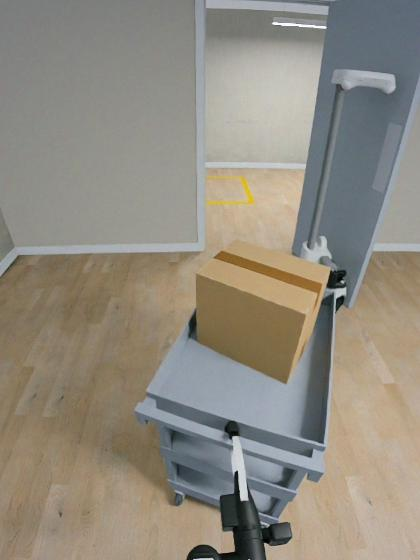

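Emit:
move:
  blocking: false
  r2: {"base": {"translate_m": 0.33, "strafe_m": -0.225}, "contact_limits": {"translate_m": 0.5}, "pace": "slow"}
  cameras: []

Emit:
wait:
  seconds: 6
  cameras: ["r2_head_camera"]

Scene clock: 861.13 s.
move: r2 moving
r1.base_odometry: x=-2.059 y=-0.322 heading=-2.426
r1.turned_by_wheels: +0.000
r1.turned_by_imu: +0.000
r1.base_tilt: forward=-1.6 right=+1.3
r1.lidar_m: 4.99 2.82 0.25 2.00 - 0.25 0.42 1.22 1.17 2.78 1.13 0.98
r1.base_status: not commanded
r1.joint_positions: lift_m=+0.124 arm_m=+0.000 wrist_yaw_rad=+3.196 wrist_pitch_rad=+0.002 wrist_roll_rad=+0.000 gripper_m=+0.056
r1.joint_status: not commanded
r1.measured_speeds: translate_m=+0.000 strafe_m=+0.000 rotate_rad=+0.000 lift_m=+0.000 arm_m=+0.000 wrist_yaw_rad=+0.000 wrist_pitch_rad=+0.000 wrist_roll_rad=+0.000
r1.motor_effort: lift_m=+19(19) arm_m=+4(4) wheel_0=-3(3) wheel_1=+0(1) wheel_2=+0(0)
r1.servo_current: wrist_yaw_rad=59(72) wrist_pitch_rad=46(46) wrist_roll_rad=39(59) gripper_m=46(46)
r1.hand_pose: x=-0.1219 y=+0.0715 z=+0.3019 quat_wxyz=(-0.027, -0.001, +0.000, +1.000) (m; r1's base frame)
r1.wrist_depth_mm: - 135 - 530 315 213 171 / - 135 144 539 317 215 172 / - 131 172 539 322 216 173 / 110 135 220 554 324 217 - / 137 - - 500 327 218 175 / 1229 1229 197 459 199 219 176 / - 809 759 156 309 208 175
r2.base_odometry: x=-1.631 y=-0.972 heading=-2.879
r2.turned_by_wheels: +0.000
r2.turned_by_imu: +0.001
r2.base_tilt: forward=-0.7 right=+0.1
r2.lidar_m: 0.43 0.50 1.92 1.84 1.94 2.70 3.14 3.23 2.94 2.82 2.98 0.38
r2.base_status: translate_m moving; strafe_m moving
r2.joint_positions: lift_m=+0.674 arm_m=+0.000 wrist_yaw_rad=+0.005 wrist_pitch_rad=-0.003 wrist_roll_rad=+1.569 gripper_m=-0.019
r2.joint_status: not commanded
r2.measured_speeds: translate_m=+0.044 strafe_m=-0.030 rotate_rad=+0.002 lift_m=+0.000 arm_m=+0.000 wrist_yaw_rad=+0.001 wrist_pitch_rad=+0.000 wrist_roll_rad=+0.000
r2.motor_effort: lift_m=+20(20) arm_m=+4(4) wheel_0=+13(16) wheel_1=-4(4) wheel_2=-9(9)
r2.servo_current: wrist_yaw_rad=65(65) wrist_pitch_rad=46(46) wrist_roll_rad=46(59) gripper_m=72(72)
r2.contact_limits: translate_m 0.5
r2.hand_pose: x=+0.4597 y=-0.0860 z=+0.8530 quat_wxyz=(+0.708, +0.706, +0.001, +0.003) (m; r2's base frame)
r2.wrist_depth_mm: - 1983 433 119 172 - - / - 387 387 125 181 - - / - 430 418 136 196 - - / - - 469 146 211 - - / - - 530 155 224 741 - / - - 187 167 184 1756 517 / - - - 112 258 - 469
pictures: none
No camera images: "cameras" was empty.

Scene clock: 865.80 s.
earlier move: r2 done
r1.base_odometry: x=-2.059 y=-0.322 heading=-2.426
r1.turned_by_wheels: +0.000
r1.turned_by_imu: +0.000
r1.base_tilt: forward=-1.6 right=+1.3
r1.lidar_m: 4.98 2.80 0.25 2.05 - 0.25 0.41 1.23 1.15 2.78 0.70 0.59
r1.base_status: not commanded
r1.joint_positions: lift_m=+0.124 arm_m=+0.000 wrist_yaw_rad=+3.196 wrist_pitch_rad=+0.002 wrist_roll_rad=+0.000 gripper_m=+0.056
r1.joint_status: not commanded
r1.measured_speeds: translate_m=+0.000 strafe_m=+0.000 rotate_rad=+0.000 lift_m=+0.000 arm_m=+0.000 wrist_yaw_rad=+0.000 wrist_pitch_rad=+0.000 wrist_roll_rad=+0.000
r1.motor_effort: lift_m=+19(19) arm_m=+4(4) wheel_0=-3(4) wheel_1=-1(1) wheel_2=+0(0)
r1.servo_current: wrist_yaw_rad=33(72) wrist_pitch_rad=39(52) wrist_roll_rad=39(72) gripper_m=39(52)
r1.hand_pose: x=-0.1219 y=+0.0715 z=+0.3019 quat_wxyz=(-0.027, -0.001, +0.000, +1.000) (m; r1's base frame)
r1.wrist_depth_mm: - 135 - 530 315 213 171 / - 135 144 539 319 215 172 / - 131 172 544 324 216 174 / 110 135 220 554 324 217 - / 137 - - 500 325 218 175 / 1229 1229 196 459 198 219 176 / - 798 768 156 309 208 175
r2.base_odometry: x=-1.995 y=-0.845 heading=-2.879
r2.turned_by_wheels: +0.000
r2.turned_by_imu: +0.004
r2.base_tilt: forward=-0.7 right=+0.0
r2.lidar_m: 0.42 0.48 2.12 2.05 2.16 3.01 3.47 3.59 2.72 2.61 2.77 0.38
r2.base_status: done
r2.joint_positions: lift_m=+0.674 arm_m=+0.000 wrist_yaw_rad=+0.006 wrist_pitch_rad=-0.003 wrist_roll_rad=+1.569 gripper_m=-0.019
r2.joint_status: not commanded
r2.measured_speeds: translate_m=+0.000 strafe_m=+0.000 rotate_rad=+0.000 lift_m=+0.000 arm_m=+0.000 wrist_yaw_rad=+0.000 wrist_pitch_rad=+0.000 wrist_roll_rad=+0.000
r2.motor_effort: lift_m=+20(20) arm_m=+4(4) wheel_0=+9(18) wheel_1=-5(5) wheel_2=-1(9)
r2.servo_current: wrist_yaw_rad=59(65) wrist_pitch_rad=46(46) wrist_roll_rad=46(65) gripper_m=78(85)
r2.contact_limits: translate_m 0.5
r2.hand_pose: x=+0.4598 y=-0.0857 z=+0.8530 quat_wxyz=(+0.708, +0.706, +0.001, +0.003) (m; r2's base frame)
r2.wrist_depth_mm: - - - 137 190 - - / - 530 415 143 198 - - / - 427 415 148 207 - - / - 477 459 156 217 - - / - - 504 165 229 778 - / - - 188 171 183 1863 554 / - - - 112 248 - 488
wait: 4.67 of 6 s (r2 has come to rest)
pictures: r2_head_camera
Images, in order (width x height): r2_head_camera 420x560.

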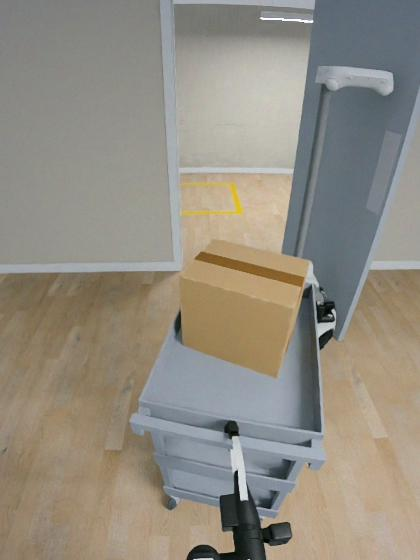

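Emit:
move:
  blocking: false
  r2: {"base": {"strafe_m": -0.2}, "contact_limits": {"strafe_m": 0.5}, "pace": "slow"}
  cameras: []

Emit:
wait:
  seconds: 4
  cameras: ["r2_head_camera", "r1_head_right_camera"]

Scene clock: 892.83 s.
move: r2 moving
r1.base_odometry: x=-2.059 y=-0.322 heading=-2.426
r1.turned_by_wheels: +0.000
r1.turned_by_imu: +0.000
r1.base_tilt: forward=-1.6 right=+1.2
r1.lidar_m: 4.98 2.81 0.25 2.02 - 0.25 0.38 1.22 1.16 2.75 0.70 0.57
r1.base_status: not commanded
r1.joint_positions: lift_m=+0.124 arm_m=+0.000 wrist_yaw_rad=+3.196 wrist_pitch_rad=+0.002 wrist_roll_rad=+0.000 gripper_m=+0.056
r1.joint_status: not commanded
r1.measured_speeds: translate_m=+0.000 strafe_m=+0.000 rotate_rad=+0.000 lift_m=+0.000 arm_m=+0.000 wrist_yaw_rad=+0.000 wrist_pitch_rad=+0.000 wrist_roll_rad=+0.000
r1.motor_effort: lift_m=+19(19) arm_m=+4(4) wheel_0=-3(3) wheel_1=+0(1) wheel_2=+0(0)
r1.servo_current: wrist_yaw_rad=39(59) wrist_pitch_rad=39(46) wrist_roll_rad=59(59) gripper_m=39(46)
r1.hand_pose: x=-0.1219 y=+0.0715 z=+0.3019 quat_wxyz=(-0.027, -0.001, +0.000, +1.000) (m; r1's base frame)
r1.wrist_depth_mm: - 135 - 530 314 213 172 / - 135 144 539 319 215 172 / - 132 172 544 322 216 174 / 110 136 220 549 322 216 - / 137 - - 500 325 217 176 / 1229 1229 197 459 198 219 175 / - 809 759 156 307 208 175
r2.base_odometry: x=-1.999 y=-0.831 heading=-2.878
r2.turned_by_wheels: +0.001
r2.turned_by_imu: +0.001
r2.base_tilt: forward=-0.7 right=+0.1
r2.lidar_m: 0.42 0.44 2.15 2.06 2.16 3.03 3.48 3.58 2.73 2.61 2.74 0.39
r2.base_status: strafe_m moving
r2.joint_positions: lift_m=+0.674 arm_m=+0.000 wrist_yaw_rad=+0.007 wrist_pitch_rad=-0.003 wrist_roll_rad=+1.569 gripper_m=-0.019
r2.joint_status: not commanded
r2.measured_speeds: translate_m=+0.001 strafe_m=-0.056 rotate_rad=-0.003 lift_m=+0.000 arm_m=+0.000 wrist_yaw_rad=+0.000 wrist_pitch_rad=+0.000 wrist_roll_rad=+0.000
r2.motor_effort: lift_m=+20(20) arm_m=+4(4) wheel_0=+16(19) wheel_1=-5(8) wheel_2=+0(1)
r2.servo_current: wrist_yaw_rad=52(65) wrist_pitch_rad=33(46) wrist_roll_rad=39(59) gripper_m=72(78)
r2.contact_limits: strafe_m 0.5
r2.hand_pose: x=+0.4599 y=-0.0853 z=+0.8530 quat_wxyz=(+0.708, +0.706, +0.001, +0.004) (m; r2's base frame)
r2.wrist_depth_mm: - - - 138 191 - - / - 1366 421 144 200 - - / - 421 421 149 208 - - / - 473 455 159 218 - - / - - 492 164 229 - - / - - 187 171 184 1808 559 / - - - 112 248 - 492
pictures: none
No camera images: "cameras" was empty.

Scene clock: 895.47 s.
earlier move: r2 done
r1.base_odometry: x=-2.059 y=-0.322 heading=-2.426
r1.turned_by_wheels: +0.000
r1.turned_by_imu: +0.000
r1.base_tilt: forward=-1.6 right=+1.3
r1.lidar_m: 0.89 2.79 0.25 1.99 - 0.25 0.41 1.19 1.16 2.76 0.69 0.49
r1.base_status: not commanded
r1.joint_positions: lift_m=+0.124 arm_m=+0.000 wrist_yaw_rad=+3.196 wrist_pitch_rad=+0.002 wrist_roll_rad=+0.000 gripper_m=+0.056
r1.joint_status: not commanded
r1.measured_speeds: translate_m=+0.000 strafe_m=+0.000 rotate_rad=+0.000 lift_m=+0.000 arm_m=+0.000 wrist_yaw_rad=+0.000 wrist_pitch_rad=+0.000 wrist_roll_rad=+0.000
r1.motor_effort: lift_m=+19(19) arm_m=+4(4) wheel_0=-3(4) wheel_1=+0(1) wheel_2=+0(0)
r1.servo_current: wrist_yaw_rad=65(65) wrist_pitch_rad=39(52) wrist_roll_rad=52(65) gripper_m=39(52)
r1.hand_pose: x=-0.1219 y=+0.0715 z=+0.3019 quat_wxyz=(-0.027, -0.001, +0.000, +1.000) (m; r1's base frame)
r1.wrist_depth_mm: - 135 - 530 315 213 171 / - 135 144 539 317 214 172 / - 132 172 539 322 216 174 / 110 136 220 549 324 217 - / 137 - - 500 327 218 176 / 1205 1229 196 459 199 219 175 / - 809 759 156 307 208 176
r2.base_odometry: x=-2.047 y=-0.652 heading=-2.879
r2.turned_by_wheels: +0.000
r2.turned_by_imu: +0.001
r2.base_tilt: forward=-0.6 right=+0.0
r2.lidar_m: 0.39 0.39 2.34 2.25 2.37 3.32 3.49 3.40 2.50 2.42 2.55 0.42
r2.base_status: done
r2.joint_positions: lift_m=+0.674 arm_m=+0.000 wrist_yaw_rad=+0.007 wrist_pitch_rad=-0.003 wrist_roll_rad=+1.569 gripper_m=-0.019
r2.joint_status: not commanded
r2.measured_speeds: translate_m=+0.000 strafe_m=+0.000 rotate_rad=+0.000 lift_m=+0.000 arm_m=+0.000 wrist_yaw_rad=+0.000 wrist_pitch_rad=+0.000 wrist_roll_rad=+0.000
r2.motor_effort: lift_m=+20(20) arm_m=+4(4) wheel_0=+4(19) wheel_1=-5(8) wheel_2=+2(3)
r2.servo_current: wrist_yaw_rad=46(65) wrist_pitch_rad=39(52) wrist_roll_rad=52(65) gripper_m=72(78)
r2.contact_limits: strafe_m 0.5
r2.hand_pose: x=+0.4599 y=-0.0853 z=+0.8530 quat_wxyz=(+0.708, +0.706, +0.001, +0.004) (m; r2's base frame)
r2.wrist_depth_mm: - - 1336 174 234 1118 - / - 1430 - 175 234 1205 - / - - - 175 235 - - / - 452 445 176 236 - - / - - 462 176 235 - - / - - 187 176 183 - - / - - - 112 235 - -
wait: 2.63 of 4 s (r2 has come to rest)
pictures: r1_head_right_camera, r2_head_camera
Images, in order (width x height): r1_head_right_camera 420x672, r2_head_camera 420x560.

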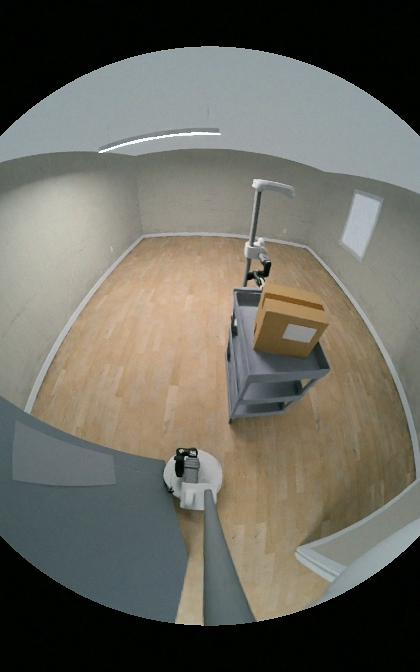

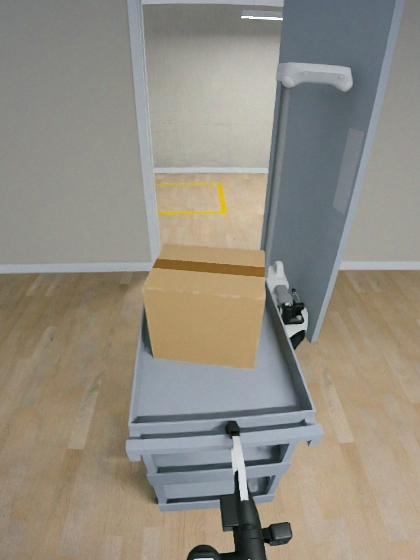

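Emit:
move:
  blocking: false
  r2: {"base": {"rotate_rad": 0.3}, "contact_limits": {"rotate_rad": 0.5}, "pace": "slow"}
  cameras: []

Emit:
wait:
  seconds: 4
  cameras: ["r2_head_camera", "r1_head_right_camera"]

Scene clock: 917.60 s.
move: r2 moving
r1.base_odometry: x=-2.059 y=-0.322 heading=-2.426
r1.turned_by_wheels: +0.000
r1.turned_by_imu: +0.000
r1.base_tilt: forward=-1.6 right=+1.3
r1.lidar_m: 0.90 2.79 0.25 2.02 - 0.25 0.40 1.20 1.18 2.74 0.68 0.52
r1.base_status: not commanded
r1.joint_positions: lift_m=+0.124 arm_m=+0.000 wrist_yaw_rad=+3.196 wrist_pitch_rad=+0.002 wrist_roll_rad=+0.000 gripper_m=+0.056
r1.joint_status: not commanded
r1.measured_speeds: translate_m=+0.000 strafe_m=+0.000 rotate_rad=+0.000 lift_m=+0.000 arm_m=+0.000 wrist_yaw_rad=+0.000 wrist_pitch_rad=+0.000 wrist_roll_rad=+0.000
r1.motor_effort: lift_m=+19(19) arm_m=+4(4) wheel_0=-3(4) wheel_1=+0(1) wheel_2=+0(0)
r1.servo_current: wrist_yaw_rad=65(65) wrist_pitch_rad=52(52) wrist_roll_rad=46(59) gripper_m=33(46)
r1.hand_pose: x=-0.1219 y=+0.0715 z=+0.3019 quat_wxyz=(-0.027, -0.001, +0.000, +1.000) (m; r1's base frame)
r1.wrist_depth_mm: - 135 - 530 315 213 171 / - 135 144 535 320 215 173 / - 132 172 539 324 216 174 / 110 136 220 549 324 218 - / 137 - - 500 325 218 175 / 1229 1205 196 455 199 219 175 / - 809 759 156 307 208 175
r2.base_odometry: x=-2.047 y=-0.652 heading=-2.755
r2.turned_by_wheels: +0.124
r2.turned_by_imu: +0.120
r2.base_tilt: forward=-0.7 right=+0.1
r2.lidar_m: 0.39 0.43 2.26 2.24 2.47 3.42 3.44 3.06 2.47 2.43 2.68 0.41
r2.base_status: rotate_rad moving
r2.joint_positions: lift_m=+0.674 arm_m=+0.000 wrist_yaw_rad=-0.011 wrist_pitch_rad=-0.003 wrist_roll_rad=+1.569 gripper_m=-0.019
r2.joint_status: not commanded
r2.measured_speeds: translate_m=-0.003 strafe_m=+0.000 rotate_rad=+0.483 lift_m=+0.000 arm_m=+0.000 wrist_yaw_rad=-0.027 wrist_pitch_rad=+0.000 wrist_roll_rad=+0.000
r2.motor_effort: lift_m=+20(20) arm_m=+4(4) wheel_0=-11(14) wheel_1=-9(9) wheel_2=-15(15)
r2.servo_current: wrist_yaw_rad=72(72) wrist_pitch_rad=46(46) wrist_roll_rad=46(52) gripper_m=72(72)
r2.contact_limits: rotate_rad 0.5
r2.hand_pose: x=+0.4583 y=-0.0906 z=+0.8530 quat_wxyz=(+0.708, +0.706, -0.005, -0.003) (m; r2's base frame)
r2.wrist_depth_mm: - - - 165 222 1078 - / - - - 167 224 - - / - - 436 170 227 - - / - 459 452 172 229 - - / - - 469 174 233 - - / - - 187 175 183 - - / - - - 112 238 1863 549
pictures: none
No camera images: "cameras" was empty.

Scene clock: 918.47 s.
earlier move: r2 done
r1.base_odometry: x=-2.059 y=-0.322 heading=-2.426
r1.turned_by_wheels: +0.000
r1.turned_by_imu: +0.000
r1.base_tilt: forward=-1.6 right=+1.2
r1.lidar_m: 1.45 2.80 0.25 2.01 - 0.25 0.40 1.23 1.16 2.77 0.69 0.54
r1.base_status: not commanded
r1.joint_positions: lift_m=+0.124 arm_m=+0.000 wrist_yaw_rad=+3.196 wrist_pitch_rad=+0.002 wrist_roll_rad=+0.000 gripper_m=+0.056
r1.joint_status: not commanded
r1.measured_speeds: translate_m=+0.000 strafe_m=+0.000 rotate_rad=+0.000 lift_m=+0.000 arm_m=+0.000 wrist_yaw_rad=+0.000 wrist_pitch_rad=+0.000 wrist_roll_rad=+0.000
r1.motor_effort: lift_m=+19(19) arm_m=+4(4) wheel_0=-3(4) wheel_1=+0(1) wheel_2=+0(0)
r1.servo_current: wrist_yaw_rad=52(65) wrist_pitch_rad=39(52) wrist_roll_rad=52(59) gripper_m=46(46)
r1.hand_pose: x=-0.1219 y=+0.0715 z=+0.3019 quat_wxyz=(-0.027, -0.001, +0.000, +1.000) (m; r1's base frame)
r1.wrist_depth_mm: - 135 - 530 315 213 171 / - 135 144 535 319 215 172 / - 131 173 544 322 216 174 / 110 136 220 554 324 217 - / 137 - - 500 325 217 176 / 1229 1229 197 459 199 219 176 / - 809 759 156 307 208 176
r2.base_odometry: x=-2.047 y=-0.652 heading=-2.581
r2.turned_by_wheels: +0.174
r2.turned_by_imu: +0.169
r2.base_tilt: forward=-0.7 right=+0.1
r2.lidar_m: 0.42 0.52 2.25 2.25 2.70 3.43 3.46 2.77 2.44 2.44 1.63 0.37
r2.base_status: done
r2.joint_positions: lift_m=+0.674 arm_m=+0.000 wrist_yaw_rad=-0.006 wrist_pitch_rad=-0.003 wrist_roll_rad=+1.569 gripper_m=-0.019
r2.joint_status: not commanded
r2.measured_speeds: translate_m=+0.000 strafe_m=+0.000 rotate_rad=+0.000 lift_m=+0.000 arm_m=+0.000 wrist_yaw_rad=+0.000 wrist_pitch_rad=+0.000 wrist_roll_rad=+0.000
r2.motor_effort: lift_m=+20(20) arm_m=+4(4) wheel_0=-8(14) wheel_1=-5(9) wheel_2=-10(18)
r2.servo_current: wrist_yaw_rad=52(72) wrist_pitch_rad=46(46) wrist_roll_rad=52(59) gripper_m=72(85)
r2.contact_limits: rotate_rad 0.5
r2.hand_pose: x=+0.4588 y=-0.0891 z=+0.8530 quat_wxyz=(+0.708, +0.706, -0.003, -0.001) (m; r2's base frame)
r2.wrist_depth_mm: - - 473 121 175 - - / - 389 389 132 186 - - / - 433 421 141 198 - - / - - 469 148 213 - - / - - 530 160 228 1921 - / - - 187 170 183 1756 517 / - - - 112 260 - 469
wait: 0.87 of 4 s (r2 has come to rest)
pictures: r1_head_right_camera, r2_head_camera
Images, in order (width x height): r1_head_right_camera 420x672, r2_head_camera 420x560.

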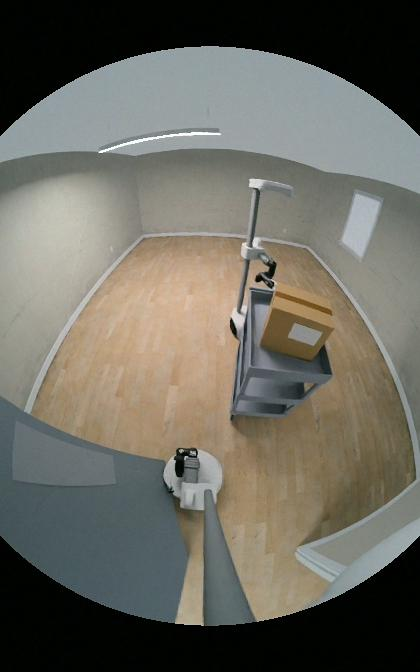

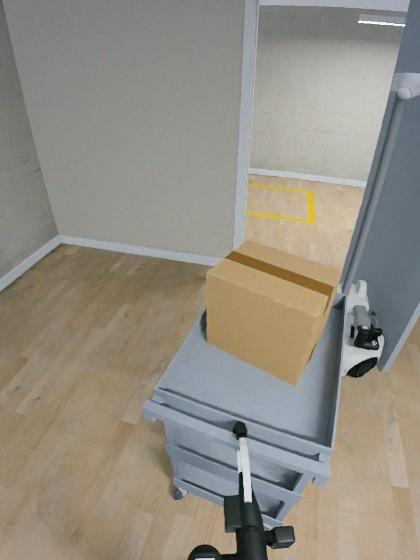

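Emit:
move:
  blocking: false
  r2: {"base": {"translate_m": 0.25, "strafe_m": -0.077}, "contact_limits": {"translate_m": 0.5}, "pace": "slow"}
  cameras: []

Emit:
wait:
  seconds: 5
  cameras: []

Emit:
move:
  blocking: false
  r2: {"base": {"rotate_rad": -0.18}, "contact_limits": {"rotate_rad": 0.5}, "pace": "slow"}
  cameras: []

Emit:
wait:
  seconds: 4
  cameras: ["r2_head_camera", "r1_head_right_camera"]

Scene clock: 967.27 s.
move: r2 moving
r1.base_odometry: x=-2.059 y=-0.322 heading=-2.426
r1.turned_by_wheels: +0.000
r1.turned_by_imu: +0.000
r1.base_tilt: forward=-1.6 right=+1.3
r1.lidar_m: 1.41 2.81 0.25 2.04 - 0.25 0.42 1.21 1.15 2.77 0.68 0.54
r1.base_status: not commanded
r1.joint_positions: lift_m=+0.124 arm_m=+0.000 wrist_yaw_rad=+3.196 wrist_pitch_rad=+0.002 wrist_roll_rad=+0.000 gripper_m=+0.056
r1.joint_status: not commanded
r1.measured_speeds: translate_m=+0.000 strafe_m=+0.000 rotate_rad=+0.000 lift_m=+0.000 arm_m=+0.000 wrist_yaw_rad=+0.000 wrist_pitch_rad=+0.000 wrist_roll_rad=+0.000
r1.motor_effort: lift_m=+19(19) arm_m=+4(4) wheel_0=-3(3) wheel_1=+0(1) wheel_2=+0(0)
r1.servo_current: wrist_yaw_rad=46(65) wrist_pitch_rad=46(52) wrist_roll_rad=59(72) gripper_m=39(46)
r1.hand_pose: x=-0.1219 y=+0.0715 z=+0.3019 quat_wxyz=(-0.027, -0.001, +0.000, +1.000) (m; r1's base frame)
r1.wrist_depth_mm: - 135 - 535 315 213 171 / - 135 144 539 319 215 172 / - 132 172 544 322 216 174 / 110 136 220 549 324 217 - / 137 - - 500 325 218 175 / 1229 1229 197 459 198 219 176 / - 798 759 156 307 208 175
r2.base_odometry: x=-2.060 y=-0.655 heading=-2.581
r2.turned_by_wheels: +0.000
r2.turned_by_imu: +0.000
r2.base_tilt: forward=-0.7 right=+0.1
r2.lidar_m: 0.42 0.53 2.26 2.27 2.68 3.44 3.44 2.74 2.41 2.45 1.63 0.39
r2.base_status: translate_m moving; strafe_m moving
r2.joint_positions: lift_m=+0.674 arm_m=+0.000 wrist_yaw_rad=-0.006 wrist_pitch_rad=-0.003 wrist_roll_rad=+1.569 gripper_m=-0.019
r2.joint_status: not commanded
r2.measured_speeds: translate_m=+0.049 strafe_m=-0.016 rotate_rad=+0.000 lift_m=+0.000 arm_m=+0.000 wrist_yaw_rad=+0.000 wrist_pitch_rad=+0.000 wrist_roll_rad=+0.000
r2.motor_effort: lift_m=+20(20) arm_m=+4(4) wheel_0=+10(11) wheel_1=+4(5) wheel_2=-16(17)
r2.servo_current: wrist_yaw_rad=46(65) wrist_pitch_rad=46(46) wrist_roll_rad=59(59) gripper_m=72(78)
r2.contact_limits: translate_m 0.5
r2.hand_pose: x=+0.4587 y=-0.0891 z=+0.8530 quat_wxyz=(+0.708, +0.706, -0.003, -0.001) (m; r2's base frame)
r2.wrist_depth_mm: - - 449 118 173 - - / - 387 379 - 183 - - / - 430 424 134 196 - - / - - 477 146 210 - - / - - 539 155 227 1708 - / - - 187 169 185 1756 521 / - - - 112 260 - 1255
pictures: none
No camera images: "cameras" was empty.

Scene clock: 970.63 s.
earlier move: r2 done
r1.base_odometry: x=-2.059 y=-0.322 heading=-2.426
r1.turned_by_wheels: +0.000
r1.turned_by_imu: +0.000
r1.base_tilt: forward=-1.6 right=+1.3
r1.lidar_m: 1.27 2.77 0.25 2.02 - 0.25 0.39 1.23 1.17 2.77 0.39 0.33
r1.base_status: not commanded
r1.joint_positions: lift_m=+0.124 arm_m=+0.000 wrist_yaw_rad=+3.196 wrist_pitch_rad=+0.002 wrist_roll_rad=+0.000 gripper_m=+0.056
r1.joint_status: not commanded
r1.measured_speeds: translate_m=+0.000 strafe_m=+0.000 rotate_rad=+0.000 lift_m=+0.000 arm_m=+0.000 wrist_yaw_rad=+0.000 wrist_pitch_rad=+0.000 wrist_roll_rad=+0.000
r1.motor_effort: lift_m=+19(19) arm_m=+4(4) wheel_0=-3(4) wheel_1=+0(1) wheel_2=+0(0)
r1.servo_current: wrist_yaw_rad=52(65) wrist_pitch_rad=46(52) wrist_roll_rad=39(72) gripper_m=46(46)
r1.hand_pose: x=-0.1219 y=+0.0715 z=+0.3019 quat_wxyz=(-0.027, -0.001, +0.000, +1.000) (m; r1's base frame)
r1.wrist_depth_mm: - 135 - 530 315 213 171 / - 135 144 539 319 214 172 / - 132 172 544 322 216 174 / 110 135 220 549 324 216 - / 137 - - 500 325 218 175 / 1229 1229 197 455 198 219 175 / - 809 759 156 307 208 175
r2.base_odometry: x=-2.300 y=-0.720 heading=-2.580
r2.turned_by_wheels: +0.000
r2.turned_by_imu: +0.000
r2.base_tilt: forward=-0.7 right=+0.1
r2.lidar_m: 0.43 2.50 2.25 2.23 2.71 3.67 3.70 2.77 2.43 2.45 1.22 0.33
r2.base_status: done
r2.joint_positions: lift_m=+0.674 arm_m=+0.000 wrist_yaw_rad=-0.006 wrist_pitch_rad=-0.003 wrist_roll_rad=+1.569 gripper_m=-0.019
r2.joint_status: not commanded
r2.measured_speeds: translate_m=+0.000 strafe_m=+0.000 rotate_rad=+0.000 lift_m=+0.000 arm_m=+0.000 wrist_yaw_rad=+0.000 wrist_pitch_rad=+0.000 wrist_roll_rad=+0.000
r2.motor_effort: lift_m=+20(20) arm_m=+4(4) wheel_0=+4(11) wheel_1=+4(7) wheel_2=-6(17)
r2.servo_current: wrist_yaw_rad=52(65) wrist_pitch_rad=39(52) wrist_roll_rad=52(59) gripper_m=78(78)
r2.contact_limits: translate_m 0.5
r2.hand_pose: x=+0.4587 y=-0.0891 z=+0.8530 quat_wxyz=(+0.708, +0.706, -0.003, -0.001) (m; r2's base frame)
r2.wrist_depth_mm: 1708 340 345 - 150 - - / 1808 377 370 105 164 - - / 1863 442 424 113 180 - - / - 525 512 128 200 - - / - - - 142 224 1863 539 / - - 186 161 185 1708 496 / - - - 112 282 - 1336
wait: 3.37 of 5 s (r2 has come to rest)
pictures: none
No camera images: "cameras" was empty.

Scene clock: 971.13 s.
move: r2 moving
r1.base_odometry: x=-2.059 y=-0.322 heading=-2.426
r1.turned_by_wheels: +0.000
r1.turned_by_imu: +0.000
r1.base_tilt: forward=-1.6 right=+1.3
r1.lidar_m: 1.23 2.80 0.25 1.99 - 0.25 0.41 1.20 1.19 2.76 0.37 0.32
r1.base_status: not commanded
r1.joint_positions: lift_m=+0.124 arm_m=+0.000 wrist_yaw_rad=+3.196 wrist_pitch_rad=+0.002 wrist_roll_rad=+0.000 gripper_m=+0.056
r1.joint_status: not commanded
r1.measured_speeds: translate_m=+0.000 strafe_m=+0.000 rotate_rad=+0.000 lift_m=+0.000 arm_m=+0.000 wrist_yaw_rad=+0.000 wrist_pitch_rad=+0.000 wrist_roll_rad=+0.000
r1.motor_effort: lift_m=+19(19) arm_m=+4(4) wheel_0=-3(3) wheel_1=+0(1) wheel_2=+0(0)
r1.servo_current: wrist_yaw_rad=59(59) wrist_pitch_rad=46(52) wrist_roll_rad=33(59) gripper_m=46(46)
r1.hand_pose: x=-0.1219 y=+0.0715 z=+0.3019 quat_wxyz=(-0.027, -0.001, +0.000, +1.000) (m; r1's base frame)
r1.wrist_depth_mm: - 135 - 525 314 213 171 / - 135 144 539 319 215 172 / - 132 172 544 322 216 174 / 110 135 220 549 324 217 - / 137 - - 500 325 218 175 / 1229 1229 197 455 199 219 176 / - 809 759 156 307 208 175
r2.base_odometry: x=-2.299 y=-0.720 heading=-2.698
r2.turned_by_wheels: -0.118
r2.turned_by_imu: -0.114
r2.base_tilt: forward=-0.7 right=+0.1
r2.lidar_m: 0.42 0.50 2.28 2.24 2.54 3.70 3.68 2.99 2.45 2.42 2.52 0.36
r2.base_status: rotate_rad moving
r2.joint_positions: lift_m=+0.674 arm_m=+0.000 wrist_yaw_rad=+0.014 wrist_pitch_rad=-0.003 wrist_roll_rad=+1.569 gripper_m=-0.019
r2.joint_status: not commanded
r2.measured_speeds: translate_m=-0.001 strafe_m=+0.002 rotate_rad=-0.369 lift_m=+0.000 arm_m=+0.000 wrist_yaw_rad=+0.010 wrist_pitch_rad=+0.000 wrist_roll_rad=+0.000
r2.motor_effort: lift_m=+20(20) arm_m=+3(4) wheel_0=+19(19) wheel_1=+8(10) wheel_2=+11(13)
r2.servo_current: wrist_yaw_rad=85(85) wrist_pitch_rad=46(46) wrist_roll_rad=46(59) gripper_m=78(78)
r2.contact_limits: rotate_rad 0.5
r2.hand_pose: x=+0.4605 y=-0.0833 z=+0.8530 quat_wxyz=(+0.708, +0.706, +0.004, +0.006) (m; r2's base frame)
r2.wrist_depth_mm: 1756 399 370 - 156 - - / 1808 373 364 113 169 - - / 1921 430 413 121 183 - - / 1983 484 477 133 200 - - / - - 569 143 221 1808 574 / - - 188 160 183 1661 500 / - - - 112 - - 1308
pictures: none
No camera images: "cameras" was empty.

Scene clock: 972.03 s.
earlier move: r2 done
r1.base_odometry: x=-2.059 y=-0.322 heading=-2.426
r1.turned_by_wheels: +0.000
r1.turned_by_imu: +0.000
r1.base_tilt: forward=-1.6 right=+1.3
r1.lidar_m: 1.23 2.80 0.25 2.02 - 0.25 0.42 1.20 1.15 2.75 0.34 0.27
r1.base_status: not commanded
r1.joint_positions: lift_m=+0.124 arm_m=+0.000 wrist_yaw_rad=+3.196 wrist_pitch_rad=+0.002 wrist_roll_rad=+0.000 gripper_m=+0.056
r1.joint_status: not commanded
r1.measured_speeds: translate_m=+0.000 strafe_m=+0.000 rotate_rad=+0.000 lift_m=+0.000 arm_m=+0.000 wrist_yaw_rad=+0.000 wrist_pitch_rad=+0.000 wrist_roll_rad=+0.000
r1.motor_effort: lift_m=+19(19) arm_m=+4(4) wheel_0=-3(4) wheel_1=+0(1) wheel_2=+0(0)
r1.servo_current: wrist_yaw_rad=33(65) wrist_pitch_rad=39(52) wrist_roll_rad=46(85) gripper_m=46(52)
r1.hand_pose: x=-0.1219 y=+0.0715 z=+0.3019 quat_wxyz=(-0.027, -0.001, +0.000, +1.000) (m; r1's base frame)
r1.wrist_depth_mm: - 135 - 535 314 213 171 / - 135 144 539 317 216 172 / - 132 172 544 322 216 174 / 110 135 220 549 324 218 - / 137 - - 500 325 218 175 / 1229 1229 197 455 199 218 175 / - 820 759 156 307 208 175
r2.base_odometry: x=-2.300 y=-0.719 heading=-2.760
r2.turned_by_wheels: -0.061
r2.turned_by_imu: -0.060
r2.base_tilt: forward=-0.7 right=+0.1
r2.lidar_m: 0.40 0.49 2.29 2.24 2.45 3.75 3.68 3.10 2.47 2.42 2.62 0.37
r2.base_status: done
r2.joint_positions: lift_m=+0.674 arm_m=+0.000 wrist_yaw_rad=+0.001 wrist_pitch_rad=-0.003 wrist_roll_rad=+1.569 gripper_m=-0.019
r2.joint_status: not commanded
r2.measured_speeds: translate_m=+0.000 strafe_m=+0.000 rotate_rad=+0.000 lift_m=+0.000 arm_m=+0.000 wrist_yaw_rad=+0.000 wrist_pitch_rad=+0.000 wrist_roll_rad=+0.000
r2.motor_effort: lift_m=+20(20) arm_m=-4(4) wheel_0=-1(19) wheel_1=+5(10) wheel_2=+3(13)
r2.servo_current: wrist_yaw_rad=59(85) wrist_pitch_rad=39(46) wrist_roll_rad=46(59) gripper_m=78(78)
r2.contact_limits: rotate_rad 0.5
r2.hand_pose: x=+0.4593 y=-0.0873 z=+0.8530 quat_wxyz=(+0.708, +0.706, -0.001, +0.001) (m; r2's base frame)
r2.wrist_depth_mm: - - 559 129 184 - - / 1863 452 402 138 195 - - / 1921 430 421 144 204 - - / 1921 1983 462 153 216 - - / 1921 517 512 164 229 778 - / - - 185 172 183 1661 539 / - - - 112 254 - 488
wait: 0.90 of 4 s (r2 has come to rest)
pictures: r1_head_right_camera, r2_head_camera
Images, in order (width x height): r1_head_right_camera 420x672, r2_head_camera 420x560.

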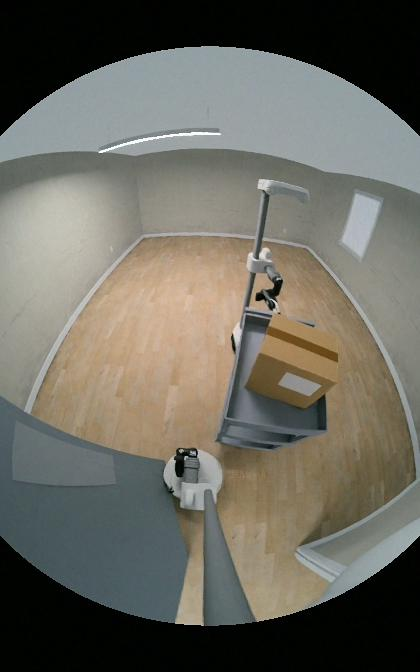

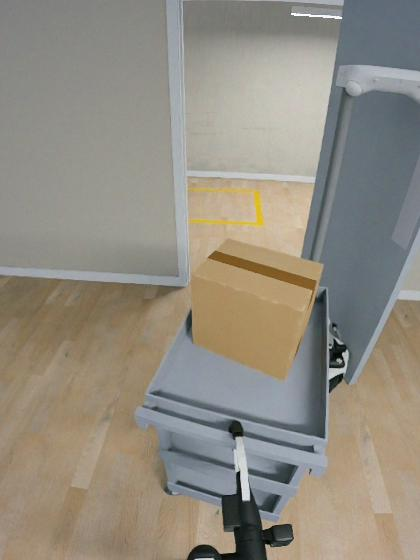

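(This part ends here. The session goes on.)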